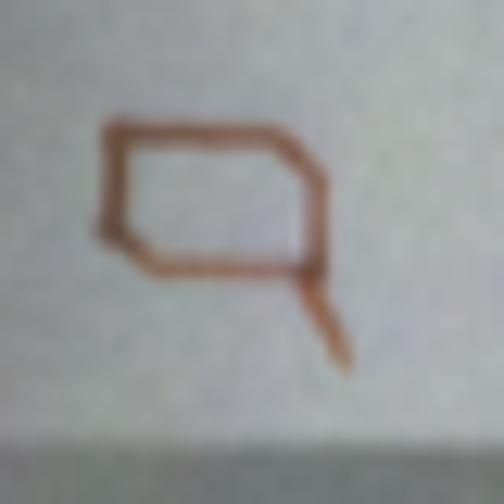

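move(target=[[0,0,0,0,0,0,0.342,0,-0.226,-0.355,0.657,-0.677,-0.315,-0.254,0.342,0,-0.226,-0.355,0.342,0,0.343,0.464,0,-0.7, 0.1993,0.3945,-0.0767,0,0,0,0.43,0,-0.285,-0.275,0.757,-0.677,0.4,-0.168,0.40,0,-0.285,-0.275,0.43,-0.12,-0.285,-0.275,0.7,-0.9],[0,0,0,0,0,0,0.342,0,-0.226,-0.355,0.657,-0.677,-0.315,-0.254,0.342,0,-0.226,-0.355,0.342,0,0.343,0.464,0,-0.7, 0.206,0.3795,-0.0767,0,0,0,0.43,0,-0.285,-0.275,0.757,-0.677,0.4,-0.168,0.40,0,-0.285,-0.275,0.43,-0.12,-0.285,-0.275,0.7,-0.9],[0,0,0,0,0,0,0.342,0,-0.226,-0.355,0.657,-0.677,-0.315,-0.254,0.342,0,-0.226,-0.355,0.342,0,0.343,0.464,0,-0.7, 0.206,0.3795,-0.1117,0,0,0,0.43,0,-0.285,-0.275,0.757,-0.677,0.4,-0.168,0.40,0,-0.285,-0.275,0.43,-0.12,-0.285,-0.275,0.7,-0.9]], speed=[0.15, 0.03, 0.03])

zero_wrist_force(arm="right_arm")

move(target=[[0,0,0,0,0,0,0.342,0,-0.226,-0.355,0.657,-0.677,-0.315,-0.254,0.342,0,-0.226,-0.355,0.342,0,0.343,0.464,0,-0.7, 0,0,-0.0033,0,0,0,0.43,0,-0.285,-0.275,0.757,-0.677,0.4,-0.168,0.40,0,-0.285,-0.275,0.43,-0.12,-0.285,-0.275,0.7,-0.9]], speed=0.01)

move(target=[[0,0,0,0,0,0,0.342,0,-0.226,-0.355,0.657,-0.677,-0.315,-0.254,0.342,0,-0.226,-0.355,0.342,0,0.343,0.464,0,-0.7, 0,0,-0.001,0,0,0,0.43,0,-0.285,-0.275,0.757,-0.677,0.4,-0.168,0.40,0,-0.285,-0.275,0.43,-0.12,-0.285,-0.275,0.7,-0.9]], speed=0.01)

Scene clock: 1875.10 s.
left_arm: end_effector_position=(+0.3599, +0.5500, +0.3999) hand_goal=(+0.342, +0.000, -0.226, -0.356, +0.656, -0.678, -0.316, -0.254, +0.342, +0.000, -0.226, -0.356, +0.342, +0.000, +0.342, +0.464) hand_measured=(+0.340, +0.000, -0.230, -0.356, +0.658, -0.678, -0.312, -0.256, +0.340, -0.002, -0.228, -0.360, +0.338, +0.000, +0.338, +0.462) hand_current_ma=(-1, +0, -1, +0, +0, +0, +1, +0, -1, +0, -1, -1, -1, +0, -1, -1) hand_state=(goal, goal, goal, goal, goal, goal, goal, goal, goal, goal, goal, goal, goal, goal, goal, goal) hand_current_limit=0.00 hand_speed=-0.70 end_effector_quat_wxyz=(+0.108, -0.501, +0.596, -0.618) | right_arm: end_effector_position=(+0.7165, -0.0101, +0.0787) hand_goal=(+0.430, +0.000, -0.286, -0.276, +0.756, -0.678, +0.400, -0.168, +0.400, +0.000, -0.286, -0.276, +0.430, -0.120, -0.286, -0.276) hand_measured=(+0.358, -0.004, -0.318, -0.290, +0.744, -0.678, -0.092, -0.206, +0.354, -0.004, -0.300, -0.280, +0.376, -0.122, -0.304, -0.282) hand_current_ma=(-237, -4, -71, -23, -22, -1, -468, -138, -132, -4, -23, -6, -161, -1, -32, -9) hand_state=(blocked, goal, blocked, goal, goal, goal, blocked, blocked, blocked, goal, goal, goal, blocked, goal, goal, goal) hand_current_limit=0.70 hand_speed=-0.90 end_effector_quat_wxyz=(-0.148, +0.714, +0.159, +0.666)
Joint positions: left_arm=[4.611 -1.439 -1.656 -2.815 0.622 5.449] | right_arm=[0.398 -0.703 1.3 -0.527 1.563 -1.572]
Joint torques (N m): left_arm=[7.14 24.12 12.2 -0.31 1.7 -1.81] | right_arm=[10.32 -54.28 -11.21 0.31 1.41 0.8]
Wrist force (N, zeroed by zero_wrist_force on right_arm): left_arm=[0.5 -1.5 -0.6] | right_arm=[-0.2 0.2 -0.3]
Wrist torque (N m, zeroed by zero_wrist_force on right_arm): left_arm=[-0.03 -0.02 0.45] | right_arm=[0.03 0.05 0.12]
Wrist force, peak (N, zeroed by zero_wrist_force on right_arm): left_arm=[0.8 -1.7 -0.8] | right_arm=[0.2 1.7 -1.8]
Hand target: left_arm +0.3599, +0.5500, +0.3999; +0.108, -0.501, +0.596, -0.618 | right_arm +0.7165, -0.0101, +0.0790; -0.148, +0.714, +0.159, +0.666
Off the commanded pose: left_arm 0.000 m, 0 deg | right_arm 0.000 m, 0 deg.
move: done

Wrist force sensor zeroed.

Scene clock: 1875.80 s.
left_arm: end_effector_position=(+0.3599, +0.5500, +0.3999) hand_goal=(+0.342, +0.000, -0.226, -0.356, +0.656, -0.678, -0.316, -0.254, +0.342, +0.000, -0.226, -0.356, +0.342, +0.000, +0.342, +0.464) hand_measured=(+0.340, +0.000, -0.230, -0.356, +0.658, -0.678, -0.312, -0.256, +0.340, -0.002, -0.228, -0.360, +0.338, +0.000, +0.338, +0.462) hand_current_ma=(-1, +0, -1, +0, +0, +0, +1, +0, -1, +0, -1, -1, -1, +0, -1, -1) hand_state=(goal, goal, goal, goal, goal, goal, goal, goal, goal, goal, goal, goal, goal, goal, goal, goal) hand_current_limit=0.00 hand_speed=-0.70 end_effector_quat_wxyz=(+0.108, -0.501, +0.596, -0.618) | right_arm: end_effector_position=(+0.7165, -0.0101, +0.0770) hand_goal=(+0.430, +0.000, -0.286, -0.276, +0.756, -0.678, +0.400, -0.168, +0.400, +0.000, -0.286, -0.276, +0.430, -0.120, -0.286, -0.276) hand_measured=(+0.358, -0.004, -0.318, -0.290, +0.744, -0.678, -0.092, -0.206, +0.354, -0.004, -0.300, -0.280, +0.376, -0.122, -0.304, -0.282) hand_current_ma=(-237, -4, -71, -23, -22, -1, -468, -138, -132, -4, -23, -6, -161, -1, -32, -9) hand_state=(blocked, goal, blocked, goal, goal, goal, blocked, blocked, blocked, goal, goal, goal, blocked, goal, goal, goal) hand_current_limit=0.70 hand_speed=-0.90 end_effector_quat_wxyz=(-0.148, +0.714, +0.159, +0.666)
Joint positions: left_arm=[4.611 -1.439 -1.656 -2.815 0.622 5.449] | right_arm=[0.398 -0.701 1.301 -0.53 1.563 -1.572]
Joint torques (N m): left_arm=[7.04 24 12.87 -0.44 1.65 -1.66] | right_arm=[10.13 -28.49 -5.46 -3.29 1.27 1.41]
Wrist force (N, zeroed by zero_wrist_force on right_arm): left_arm=[0.6 -1.4 -0.6] | right_arm=[-0.1 -0.1 -0.1]
Wrist torque (N m, zeroed by zero_wrist_force on right_arm): left_arm=[-0.01 -0.04 0.46] | right_arm=[-0.01 0.01 -0.01]
Wrist force, peak (N, zeroed by zero_wrist_force on right_arm): left_arm=[0.7 -1.7 -0.7] | right_arm=[0.1 0.0 0.4]
Hand target: left_arm +0.3599, +0.5500, +0.3999; +0.108, -0.501, +0.596, -0.618 | right_arm +0.7165, -0.0101, +0.0770; -0.148, +0.714, +0.159, +0.666
Off the commanded pose: left_arm 0.000 m, 0 deg | right_arm 0.000 m, 0 deg.
move: done

Scene clock: 1876.50 s.
left_arm: end_effector_position=(+0.3599, +0.5500, +0.3999) hand_goal=(+0.342, +0.000, -0.226, -0.356, +0.656, -0.678, -0.316, -0.254, +0.342, +0.000, -0.226, -0.356, +0.342, +0.000, +0.342, +0.464) hand_measured=(+0.340, +0.000, -0.230, -0.356, +0.658, -0.678, -0.312, -0.256, +0.340, -0.002, -0.228, -0.360, +0.338, +0.000, +0.338, +0.462) hand_current_ma=(-1, +0, -1, +0, +0, +0, +1, +0, -1, +0, -1, -1, -1, +0, -1, -1) hand_state=(goal, goal, goal, goal, goal, goal, goal, goal, goal, goal, goal, goal, goal, goal, goal, goal) hand_current_limit=0.00 hand_speed=-0.70 end_effector_quat_wxyz=(+0.108, -0.501, +0.596, -0.618) | right_arm: end_effector_position=(+0.7165, -0.0101, +0.0764) hand_goal=(+0.430, +0.000, -0.286, -0.276, +0.756, -0.678, +0.400, -0.168, +0.400, +0.000, -0.286, -0.276, +0.430, -0.120, -0.286, -0.276) hand_measured=(+0.358, -0.004, -0.318, -0.290, +0.744, -0.678, -0.092, -0.206, +0.354, -0.004, -0.300, -0.280, +0.376, -0.122, -0.304, -0.282) hand_current_ma=(-237, -4, -71, -23, -22, -1, -467, -138, -132, -4, -23, -6, -161, -1, -32, -9) hand_state=(blocked, goal, blocked, goal, goal, goal, blocked, blocked, blocked, goal, goal, goal, blocked, goal, goal, goal) hand_current_limit=0.70 hand_speed=-0.90 end_effector_quat_wxyz=(-0.148, +0.714, +0.159, +0.666)
Joint positions: left_arm=[4.611 -1.439 -1.656 -2.815 0.622 5.449] | right_arm=[0.398 -0.7 1.301 -0.531 1.563 -1.572]
Joint torques (N m): left_arm=[6.58 23.8 12.37 -0.34 1.71 -1.97] | right_arm=[10.08 -26.88 -4.62 -3.62 1.04 1.31]
Wrist force (N, zeroed by zero_wrist_force on right_arm): left_arm=[0.5 -1.4 -0.9] | right_arm=[0.1 -0.2 0.2]
Wrist torque (N m, zeroed by zero_wrist_force on right_arm): left_arm=[0.01 -0.03 0.46] | right_arm=[-0.04 -0.01 0.00]
Wrist force, peak (N, zeroed by zero_wrist_force on right_arm): left_arm=[0.6 -1.6 -0.8] | right_arm=[-0.3 0.4 -0.2]
Hand target: left_arm +0.3599, +0.5500, +0.3999; +0.108, -0.501, +0.596, -0.618 | right_arm +0.7165, -0.0101, +0.0764; -0.148, +0.714, +0.159, +0.666
Off the commanded pose: left_arm 0.000 m, 0 deg | right_arm 0.000 m, 0 deg.
move: done

move(target=[[0,0,0,0,0,0,0.342,0,-0.226,-0.355,0.657,-0.677,-0.315,-0.254,0.342,0,-0.226,-0.355,0.342,0,0.343,0.464,0,-0.7, 0,0,-0.001,0,0,0,0.43,0,-0.285,-0.275,0.757,-0.677,0.4,-0.168,0.40,0,-0.285,-0.275,0.43,-0.12,-0.285,-0.275,0.7,-0.9]], speed=0.01)

move(target=[[0,0,0,0,0,0,0.342,0,-0.226,-0.355,0.657,-0.677,-0.315,-0.254,0.342,0,-0.226,-0.355,0.342,0,0.343,0.464,0,-0.7, 0,0,-0.0007,0,0,0,0.43,0,-0.285,-0.275,0.757,-0.677,0.4,-0.168,0.40,0,-0.285,-0.275,0.43,-0.12,-0.285,-0.275,0.7,-0.9]], speed=0.01)

move(target=[[0,0,0,0,0,0,0.342,0,-0.226,-0.355,0.657,-0.677,-0.315,-0.254,0.342,0,-0.226,-0.355,0.342,0,0.343,0.464,0,-0.7, 0,0,-0.0007,0,0,0,0.43,0,-0.285,-0.275,0.757,-0.677,0.4,-0.168,0.40,0,-0.285,-0.275,0.43,-0.12,-0.285,-0.275,0.7,-0.9]], speed=0.01)

Scene clock: 1882.03 s.
left_arm: end_effector_position=(+0.3599, +0.5500, +0.3999) hand_goal=(+0.342, +0.000, -0.226, -0.356, +0.656, -0.678, -0.316, -0.254, +0.342, +0.000, -0.226, -0.356, +0.342, +0.000, +0.342, +0.464) hand_measured=(+0.340, +0.000, -0.230, -0.356, +0.658, -0.678, -0.312, -0.256, +0.340, -0.002, -0.228, -0.360, +0.338, +0.000, +0.338, +0.462) hand_current_ma=(-1, +0, -1, +0, +0, +0, +1, +0, -1, +0, -1, -1, -1, +0, -1, -1) hand_state=(goal, goal, goal, goal, goal, goal, goal, goal, goal, goal, goal, goal, goal, goal, goal, goal) hand_current_limit=0.00 hand_speed=-0.70 end_effector_quat_wxyz=(+0.108, -0.501, +0.596, -0.618) | right_arm: end_effector_position=(+0.7165, -0.0101, +0.0758) hand_goal=(+0.430, +0.000, -0.286, -0.276, +0.756, -0.678, +0.400, -0.168, +0.400, +0.000, -0.286, -0.276, +0.430, -0.120, -0.286, -0.276) hand_measured=(+0.358, -0.004, -0.318, -0.290, +0.744, -0.678, -0.092, -0.206, +0.354, -0.004, -0.300, -0.280, +0.376, -0.122, -0.304, -0.282) hand_current_ma=(-237, -4, -71, -23, -22, -1, -467, -138, -132, -4, -23, -6, -161, -1, -32, -9) hand_state=(blocked, goal, blocked, goal, goal, goal, blocked, blocked, blocked, goal, goal, goal, blocked, goal, goal, goal) hand_current_limit=0.70 hand_speed=-0.90 end_effector_quat_wxyz=(-0.148, +0.714, +0.159, +0.666)
Joint positions: left_arm=[4.611 -1.439 -1.656 -2.815 0.622 5.449] | right_arm=[0.398 -0.699 1.301 -0.532 1.563 -1.572]
Joint torques (N m): left_arm=[7.43 23.61 11.91 -0.32 1.69 -1.83] | right_arm=[9.62 -26.76 -4.83 -3.63 0.29 1.32]
Wrist force (N, zeroed by zero_wrist_force on right_arm): left_arm=[0.4 -1.5 -0.6] | right_arm=[0.4 -0.2 0.4]
Wrist torque (N m, zeroed by zero_wrist_force on right_arm): left_arm=[-0.03 -0.01 0.44] | right_arm=[-0.06 -0.05 0.01]
Wrist force, peak (N, zeroed by zero_wrist_force on right_arm): left_arm=[0.5 -1.7 -0.9] | right_arm=[0.4 -0.2 0.4]
Hand target: left_arm +0.3599, +0.5500, +0.3999; +0.108, -0.501, +0.596, -0.618 | right_arm +0.7165, -0.0101, +0.0758; -0.148, +0.714, +0.159, +0.666
Off the commanded pose: left_arm 0.000 m, 0 deg | right_arm 0.000 m, 0 deg.
move: done

Scene clock: 1882.73 s.
left_arm: end_effector_position=(+0.3599, +0.5500, +0.3999) hand_goal=(+0.342, +0.000, -0.226, -0.356, +0.656, -0.678, -0.316, -0.254, +0.342, +0.000, -0.226, -0.356, +0.342, +0.000, +0.342, +0.464) hand_measured=(+0.340, +0.000, -0.230, -0.356, +0.658, -0.678, -0.312, -0.256, +0.340, -0.002, -0.228, -0.360, +0.338, +0.000, +0.338, +0.462) hand_current_ma=(-1, +0, -1, +0, +0, +0, +1, +0, -1, +0, -1, -1, -1, +0, -1, -1) hand_state=(goal, goal, goal, goal, goal, goal, goal, goal, goal, goal, goal, goal, goal, goal, goal, goal) hand_current_limit=0.00 hand_speed=-0.70 end_effector_quat_wxyz=(+0.108, -0.501, +0.596, -0.618) | right_arm: end_effector_position=(+0.7165, -0.0101, +0.0754) hand_goal=(+0.430, +0.000, -0.286, -0.276, +0.756, -0.678, +0.400, -0.168, +0.400, +0.000, -0.286, -0.276, +0.430, -0.120, -0.286, -0.276) hand_measured=(+0.358, -0.004, -0.318, -0.290, +0.744, -0.678, -0.092, -0.206, +0.354, -0.004, -0.300, -0.280, +0.376, -0.120, -0.304, -0.282) hand_current_ma=(-237, -4, -71, -23, -22, -1, -468, -138, -132, -4, -23, -6, -161, -1, -32, -9) hand_state=(blocked, goal, blocked, goal, goal, goal, blocked, blocked, blocked, goal, goal, goal, blocked, goal, goal, goal) hand_current_limit=0.70 hand_speed=-0.90 end_effector_quat_wxyz=(-0.148, +0.714, +0.159, +0.666)
Joint positions: left_arm=[4.611 -1.439 -1.656 -2.815 0.622 5.449] | right_arm=[0.398 -0.699 1.301 -0.533 1.563 -1.572]
Joint torques (N m): left_arm=[7.3 23.62 12 -0.25 1.65 -1.86] | right_arm=[9.82 -25.52 -3.88 -3.42 0.33 1.37]
Wrist force (N, zeroed by zero_wrist_force on right_arm): left_arm=[0.6 -1.3 -0.8] | right_arm=[1.6 0.1 0.1]
Wrist torque (N m, zeroed by zero_wrist_force on right_arm): left_arm=[0.02 -0.04 0.46] | right_arm=[-0.01 -0.09 -0.06]
Wrist force, peak (N, zeroed by zero_wrist_force on right_arm): left_arm=[0.7 -1.5 -0.8] | right_arm=[1.7 0.1 0.0]
Hand target: left_arm +0.3599, +0.5500, +0.3999; +0.108, -0.501, +0.596, -0.618 | right_arm +0.7165, -0.0101, +0.0754; -0.148, +0.714, +0.159, +0.666
Off the commanded pose: left_arm 0.000 m, 0 deg | right_arm 0.000 m, 0 deg.
move: done

Scene clock: 1883.43 s.
left_arm: end_effector_position=(+0.3599, +0.5500, +0.3999) hand_goal=(+0.342, +0.000, -0.226, -0.356, +0.656, -0.678, -0.316, -0.254, +0.342, +0.000, -0.226, -0.356, +0.342, +0.000, +0.342, +0.464) hand_measured=(+0.340, +0.000, -0.230, -0.356, +0.658, -0.678, -0.312, -0.256, +0.340, -0.002, -0.228, -0.360, +0.338, +0.000, +0.338, +0.462) hand_current_ma=(-1, +0, -1, +0, +0, +0, +1, +0, -1, +0, -1, -1, -1, +0, -1, -1) hand_state=(goal, goal, goal, goal, goal, goal, goal, goal, goal, goal, goal, goal, goal, goal, goal, goal) hand_current_limit=0.00 hand_speed=-0.70 end_effector_quat_wxyz=(+0.108, -0.501, +0.596, -0.618) | right_arm: end_effector_position=(+0.7165, -0.0101, +0.0750) hand_goal=(+0.430, +0.000, -0.286, -0.276, +0.756, -0.678, +0.400, -0.168, +0.400, +0.000, -0.286, -0.276, +0.430, -0.120, -0.286, -0.276) hand_measured=(+0.358, -0.002, -0.318, -0.290, +0.746, -0.678, -0.092, -0.206, +0.354, -0.002, -0.300, -0.280, +0.376, -0.118, -0.304, -0.282) hand_current_ma=(-237, -1, -71, -23, -18, -1, -468, -138, -132, -1, -23, -6, -161, +2, -32, -9) hand_state=(blocked, goal, blocked, goal, goal, goal, blocked, blocked, blocked, goal, goal, goal, blocked, goal, goal, goal) hand_current_limit=0.70 hand_speed=-0.90 end_effector_quat_wxyz=(-0.148, +0.714, +0.159, +0.666)
Joint positions: left_arm=[4.611 -1.439 -1.656 -2.815 0.622 5.449] | right_arm=[0.398 -0.698 1.302 -0.533 1.563 -1.572]
Joint torques (N m): left_arm=[6.8 23.71 12.25 -0.27 1.91 -1.58] | right_arm=[9.15 -24.78 -3.95 -3.27 0.13 1.29]
Wrist force (N, zeroed by zero_wrist_force on right_arm): left_arm=[0.6 -1.5 -0.8] | right_arm=[2.2 0.3 0.1]
Wrist torque (N m, zeroed by zero_wrist_force on right_arm): left_arm=[-0.01 -0.04 0.47] | right_arm=[-0.01 -0.13 -0.11]
Wrist force, peak (N, zeroed by zero_wrist_force on right_arm): left_arm=[0.6 -1.7 -0.8] | right_arm=[2.3 -0.1 -0.5]
Hand target: left_arm +0.3599, +0.5500, +0.3999; +0.108, -0.501, +0.596, -0.618 | right_arm +0.7165, -0.0101, +0.0750; -0.148, +0.714, +0.159, +0.666
Off the commanded pose: left_arm 0.000 m, 0 deg | right_arm 0.000 m, 0 deg.
move: done

move(target=[[0,0,0,0,0,0,0.342,0,-0.226,-0.355,0.657,-0.677,-0.315,-0.254,0.342,0,-0.226,-0.355,0.342,0,0.343,0.464,0,-0.7, 0,0,0.001,0,0,0,0.43,0,-0.285,-0.275,0.757,-0.677,0.4,-0.168,0.40,0,-0.285,-0.275,0.43,-0.12,-0.285,-0.275,0.7,-0.9],[0,0,0,0,0,0,0.342,0,-0.226,-0.355,0.657,-0.677,-0.315,-0.254,0.342,0,-0.226,-0.355,0.342,0,0.343,0.464,0,-0.7, -0.0628,-0.0279,0,0,0,0,0.43,0,-0.285,-0.275,0.757,-0.677,0.4,-0.168,0.40,0,-0.285,-0.275,0.43,-0.12,-0.285,-0.275,0.7,-0.9],[0,0,0,0,0,0,0.342,0,-0.226,-0.355,0.657,-0.677,-0.315,-0.254,0.342,0,-0.226,-0.355,0.342,0,0.343,0.464,0,-0.7, -0.0616,-0.0301,0,0,0,0,0.43,0,-0.285,-0.275,0.757,-0.677,0.4,-0.168,0.40,0,-0.285,-0.275,0.43,-0.12,-0.285,-0.275,0.7,-0.9],[0,0,0,0,0,0,0.342,0,-0.226,-0.355,0.657,-0.677,-0.315,-0.254,0.342,0,-0.226,-0.355,0.342,0,0.343,0.464,0,-0.7, 0.0011,-0.0022,0.001,0,0,0,0.43,0,-0.285,-0.275,0.757,-0.677,0.4,-0.168,0.40,0,-0.285,-0.275,0.43,-0.12,-0.285,-0.275,0.7,-0.9],[0,0,0,0,0,0,0.342,0,-0.226,-0.355,0.657,-0.677,-0.315,-0.254,0.342,0,-0.226,-0.355,0.342,0,0.343,0.464,0,-0.7, 0.0022,-0.0045,0.001,0,0,0,0.43,0,-0.285,-0.275,0.757,-0.677,0.4,-0.168,0.40,0,-0.285,-0.275,0.43,-0.12,-0.285,-0.275,0.7,-0.9],[0,0,0,0,0,0,0.342,0,-0.226,-0.355,0.657,-0.677,-0.315,-0.254,0.342,0,-0.226,-0.355,0.342,0,0.343,0.464,0,-0.7, -0.0606,-0.0324,0,0,0,0,0.43,0,-0.285,-0.275,0.757,-0.677,0.4,-0.168,0.40,0,-0.285,-0.275,0.43,-0.12,-0.285,-0.275,0.7,-0.9],[0,0,0,0,0,0,0.342,0,-0.226,-0.355,0.657,-0.677,-0.315,-0.254,0.342,0,-0.226,-0.355,0.342,0,0.343,0.464,0,-0.7, -0.0595,-0.0347,0,0,0,0,0.43,0,-0.285,-0.275,0.757,-0.677,0.4,-0.168,0.40,0,-0.285,-0.275,0.43,-0.12,-0.285,-0.275,0.7,-0.9],[0,0,0,0,0,0,0.342,0,-0.226,-0.355,0.657,-0.677,-0.315,-0.254,0.342,0,-0.226,-0.355,0.342,0,0.343,0.464,0,-0.7, 0.0032,-0.0068,0.001,0,0,0,0.43,0,-0.285,-0.275,0.757,-0.677,0.4,-0.168,0.40,0,-0.285,-0.275,0.43,-0.12,-0.285,-0.275,0.7,-0.9]], speed=0.04, blend=[0.0003,0.001,0.001,0.001,0.001,0.001,0.001,0])

move(target=[[0,0,0,0,0,0,0.342,0,-0.226,-0.355,0.657,-0.677,-0.315,-0.254,0.342,0,-0.226,-0.355,0.342,0,0.343,0.464,0,-0.7, 0,0,0.03,0,0,0,0.43,0,-0.285,-0.275,0.757,-0.677,0.4,-0.168,0.40,0,-0.285,-0.275,0.43,-0.12,-0.285,-0.275,0.7,-0.9],[0,0,0,0,0,0,0.342,0,-0.226,-0.355,0.657,-0.677,-0.315,-0.254,0.342,0,-0.226,-0.355,0.342,0,0.343,0.464,0,-0.7, -0.15,-0.45,0.1,0,0,0,0.43,0,-0.285,-0.275,0.757,-0.677,0.4,-0.168,0.40,0,-0.285,-0.275,0.43,-0.12,-0.285,-0.275,0.7,-0.9]], speed=[0.05, 0.2], cameras=["cam_above"])

zoom_image(camera="cam_above", region=[400, 180, 480, 260])

Scene clock: 1904.33 s.
left_arm: end_effector_position=(+0.3599, +0.5500, +0.3999) hand_goal=(+0.342, +0.000, -0.226, -0.356, +0.656, -0.678, -0.316, -0.254, +0.342, +0.000, -0.226, -0.356, +0.342, +0.000, +0.342, +0.464) hand_measured=(+0.340, +0.000, -0.230, -0.356, +0.658, -0.678, -0.312, -0.256, +0.340, -0.002, -0.228, -0.360, +0.338, +0.000, +0.338, +0.462) hand_current_ma=(-1, +0, -1, +0, +0, +0, +1, +0, -1, +0, -1, -1, -1, +0, -1, -1) hand_state=(goal, goal, goal, goal, goal, goal, goal, goal, goal, goal, goal, goal, goal, goal, goal, goal) hand_current_limit=0.00 hand_speed=-0.70 end_effector_quat_wxyz=(+0.108, -0.501, +0.596, -0.618) | right_arm: end_effector_position=(+0.7185, -0.0142, +0.0752) hand_goal=(+0.430, +0.000, -0.286, -0.276, +0.756, -0.678, +0.400, -0.168, +0.400, +0.000, -0.286, -0.276, +0.430, -0.120, -0.286, -0.276) hand_measured=(+0.358, -0.004, -0.318, -0.290, +0.744, -0.678, -0.092, -0.206, +0.354, -0.004, -0.300, -0.280, +0.376, -0.120, -0.304, -0.282) hand_current_ma=(-237, -1, -72, -23, -19, -1, -467, -139, -132, -2, -23, -6, -160, +1, -32, -9) hand_state=(blocked, goal, blocked, goal, goal, goal, blocked, blocked, blocked, goal, goal, goal, blocked, goal, goal, goal) hand_current_limit=0.70 hand_speed=-0.90 end_effector_quat_wxyz=(-0.148, +0.714, +0.159, +0.666) end_effector_velocity=(+0.000, +0.000, +0.001) end_effector_angular_velocity=(+0.001, -0.003, +0.001)
Joint positions: left_arm=[4.611 -1.439 -1.656 -2.815 0.622 5.449] | right_arm=[0.391 -0.7 1.305 -0.534 1.556 -1.572]
Joint velocities: left_arm=[within noise] | right_arm=[-0.001 -0.002 0.004 -0.006 -0.001 0]
Joint torques (N m): left_arm=[7.63 23.8 12.5 -0.25 1.67 -1.61] | right_arm=[-9.89 -70.73 -3.85 -3.44 -0.37 -1.27]
Wrist force (N, zeroed by zero_wrist_force on right_arm): left_arm=[0.3 -1.6 -0.8] | right_arm=[2.0 -0.1 -0.1]
Wrist torque (N m, zeroed by zero_wrist_force on right_arm): left_arm=[-0.02 -0.01 0.44] | right_arm=[-0.03 -0.12 -0.09]
Wrist force, peak (N, zeroed by zero_wrist_force on right_arm): left_arm=[0.8 -1.7 -0.7] | right_arm=[2.4 -0.4 1.0]
Hand target: left_arm +0.3599, +0.5500, +0.3999; +0.108, -0.501, +0.596, -0.618 | right_arm +0.7184, -0.0142, +0.0756; -0.148, +0.714, +0.159, +0.666
Off the commanded pose: left_arm 0.000 m, 0 deg | right_arm 0.000 m, 0 deg.
move: done; blend cut to 0.0008 m at target 2, 0.0008 m at target 3, 0.0008 m at target 4, 0.0008 m at target 5, 0.0008 m at target 6, 0.0008 m at target 7

Scene clock: 1906.90 s.
left_arm: end_effector_position=(+0.3599, +0.5500, +0.3999) hand_goal=(+0.342, +0.000, -0.226, -0.356, +0.656, -0.678, -0.316, -0.254, +0.342, +0.000, -0.226, -0.356, +0.342, +0.000, +0.342, +0.464) hand_measured=(+0.340, +0.000, -0.230, -0.356, +0.658, -0.678, -0.312, -0.256, +0.340, -0.002, -0.228, -0.360, +0.338, +0.000, +0.338, +0.462) hand_current_ma=(-1, +0, -1, +0, +0, +0, +1, +0, -1, +0, -1, -1, -1, +0, -1, -1) hand_state=(goal, goal, goal, goal, goal, goal, goal, goal, goal, goal, goal, goal, goal, goal, goal, goal) hand_current_limit=0.00 hand_speed=-0.70 end_effector_quat_wxyz=(+0.108, -0.501, +0.596, -0.618) | right_arm: end_effector_position=(+0.6284, -0.2842, +0.1357) hand_goal=(+0.430, +0.000, -0.286, -0.276, +0.756, -0.678, +0.400, -0.168, +0.400, +0.000, -0.286, -0.276, +0.430, -0.120, -0.286, -0.276) hand_measured=(+0.358, -0.004, -0.318, -0.290, +0.744, -0.678, -0.092, -0.206, +0.354, -0.004, -0.300, -0.280, +0.376, -0.120, -0.304, -0.282) hand_current_ma=(-237, -4, -72, -23, -21, -1, -467, -139, -132, -4, -23, -6, -160, +0, -32, -9) hand_state=(blocked, goal, blocked, goal, goal, goal, blocked, blocked, blocked, goal, goal, goal, blocked, goal, goal, goal) hand_current_limit=0.70 hand_speed=-0.90 end_effector_quat_wxyz=(-0.148, +0.714, +0.159, +0.666)
Joint positions: left_arm=[4.611 -1.439 -1.656 -2.815 0.622 5.449] | right_arm=[-0.075 -1.167 1.961 -0.715 1.092 -1.608]
Joint torques (N m): left_arm=[7.29 24.34 12.71 -0.08 1.74 -1.75] | right_arm=[-0.63 -12.82 -26.53 0.77 -0.85 1.35]
Wrist force (N, zeroed by zero_wrist_force on right_arm): left_arm=[0.5 -1.5 -0.6] | right_arm=[0.1 -0.2 -0.1]
Wrist torque (N m, zeroed by zero_wrist_force on right_arm): left_arm=[-0.04 -0.02 0.46] | right_arm=[0.01 -0.04 -0.04]
Wrist force, peak (N, zeroed by zero_wrist_force on right_arm): left_arm=[0.6 -1.8 -0.6] | right_arm=[0.4 3.3 -0.9]
Hand target: left_arm +0.3599, +0.5500, +0.3999; +0.108, -0.501, +0.596, -0.618 | right_arm +0.6284, -0.2842, +0.1356; -0.148, +0.714, +0.159, +0.666
Off the commanded pose: left_arm 0.000 m, 0 deg | right_arm 0.000 m, 0 deg.
move: done
Images, in order (width x height): cam_above 896x504.

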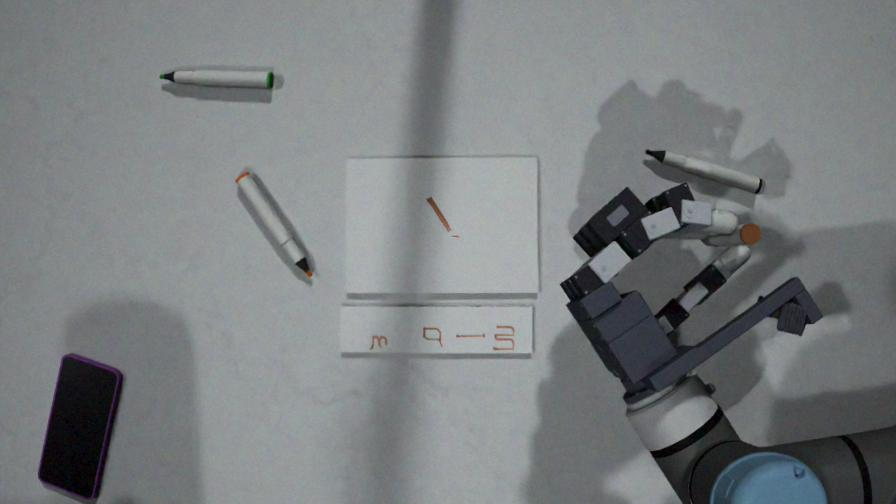

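Scaled by 6.300.

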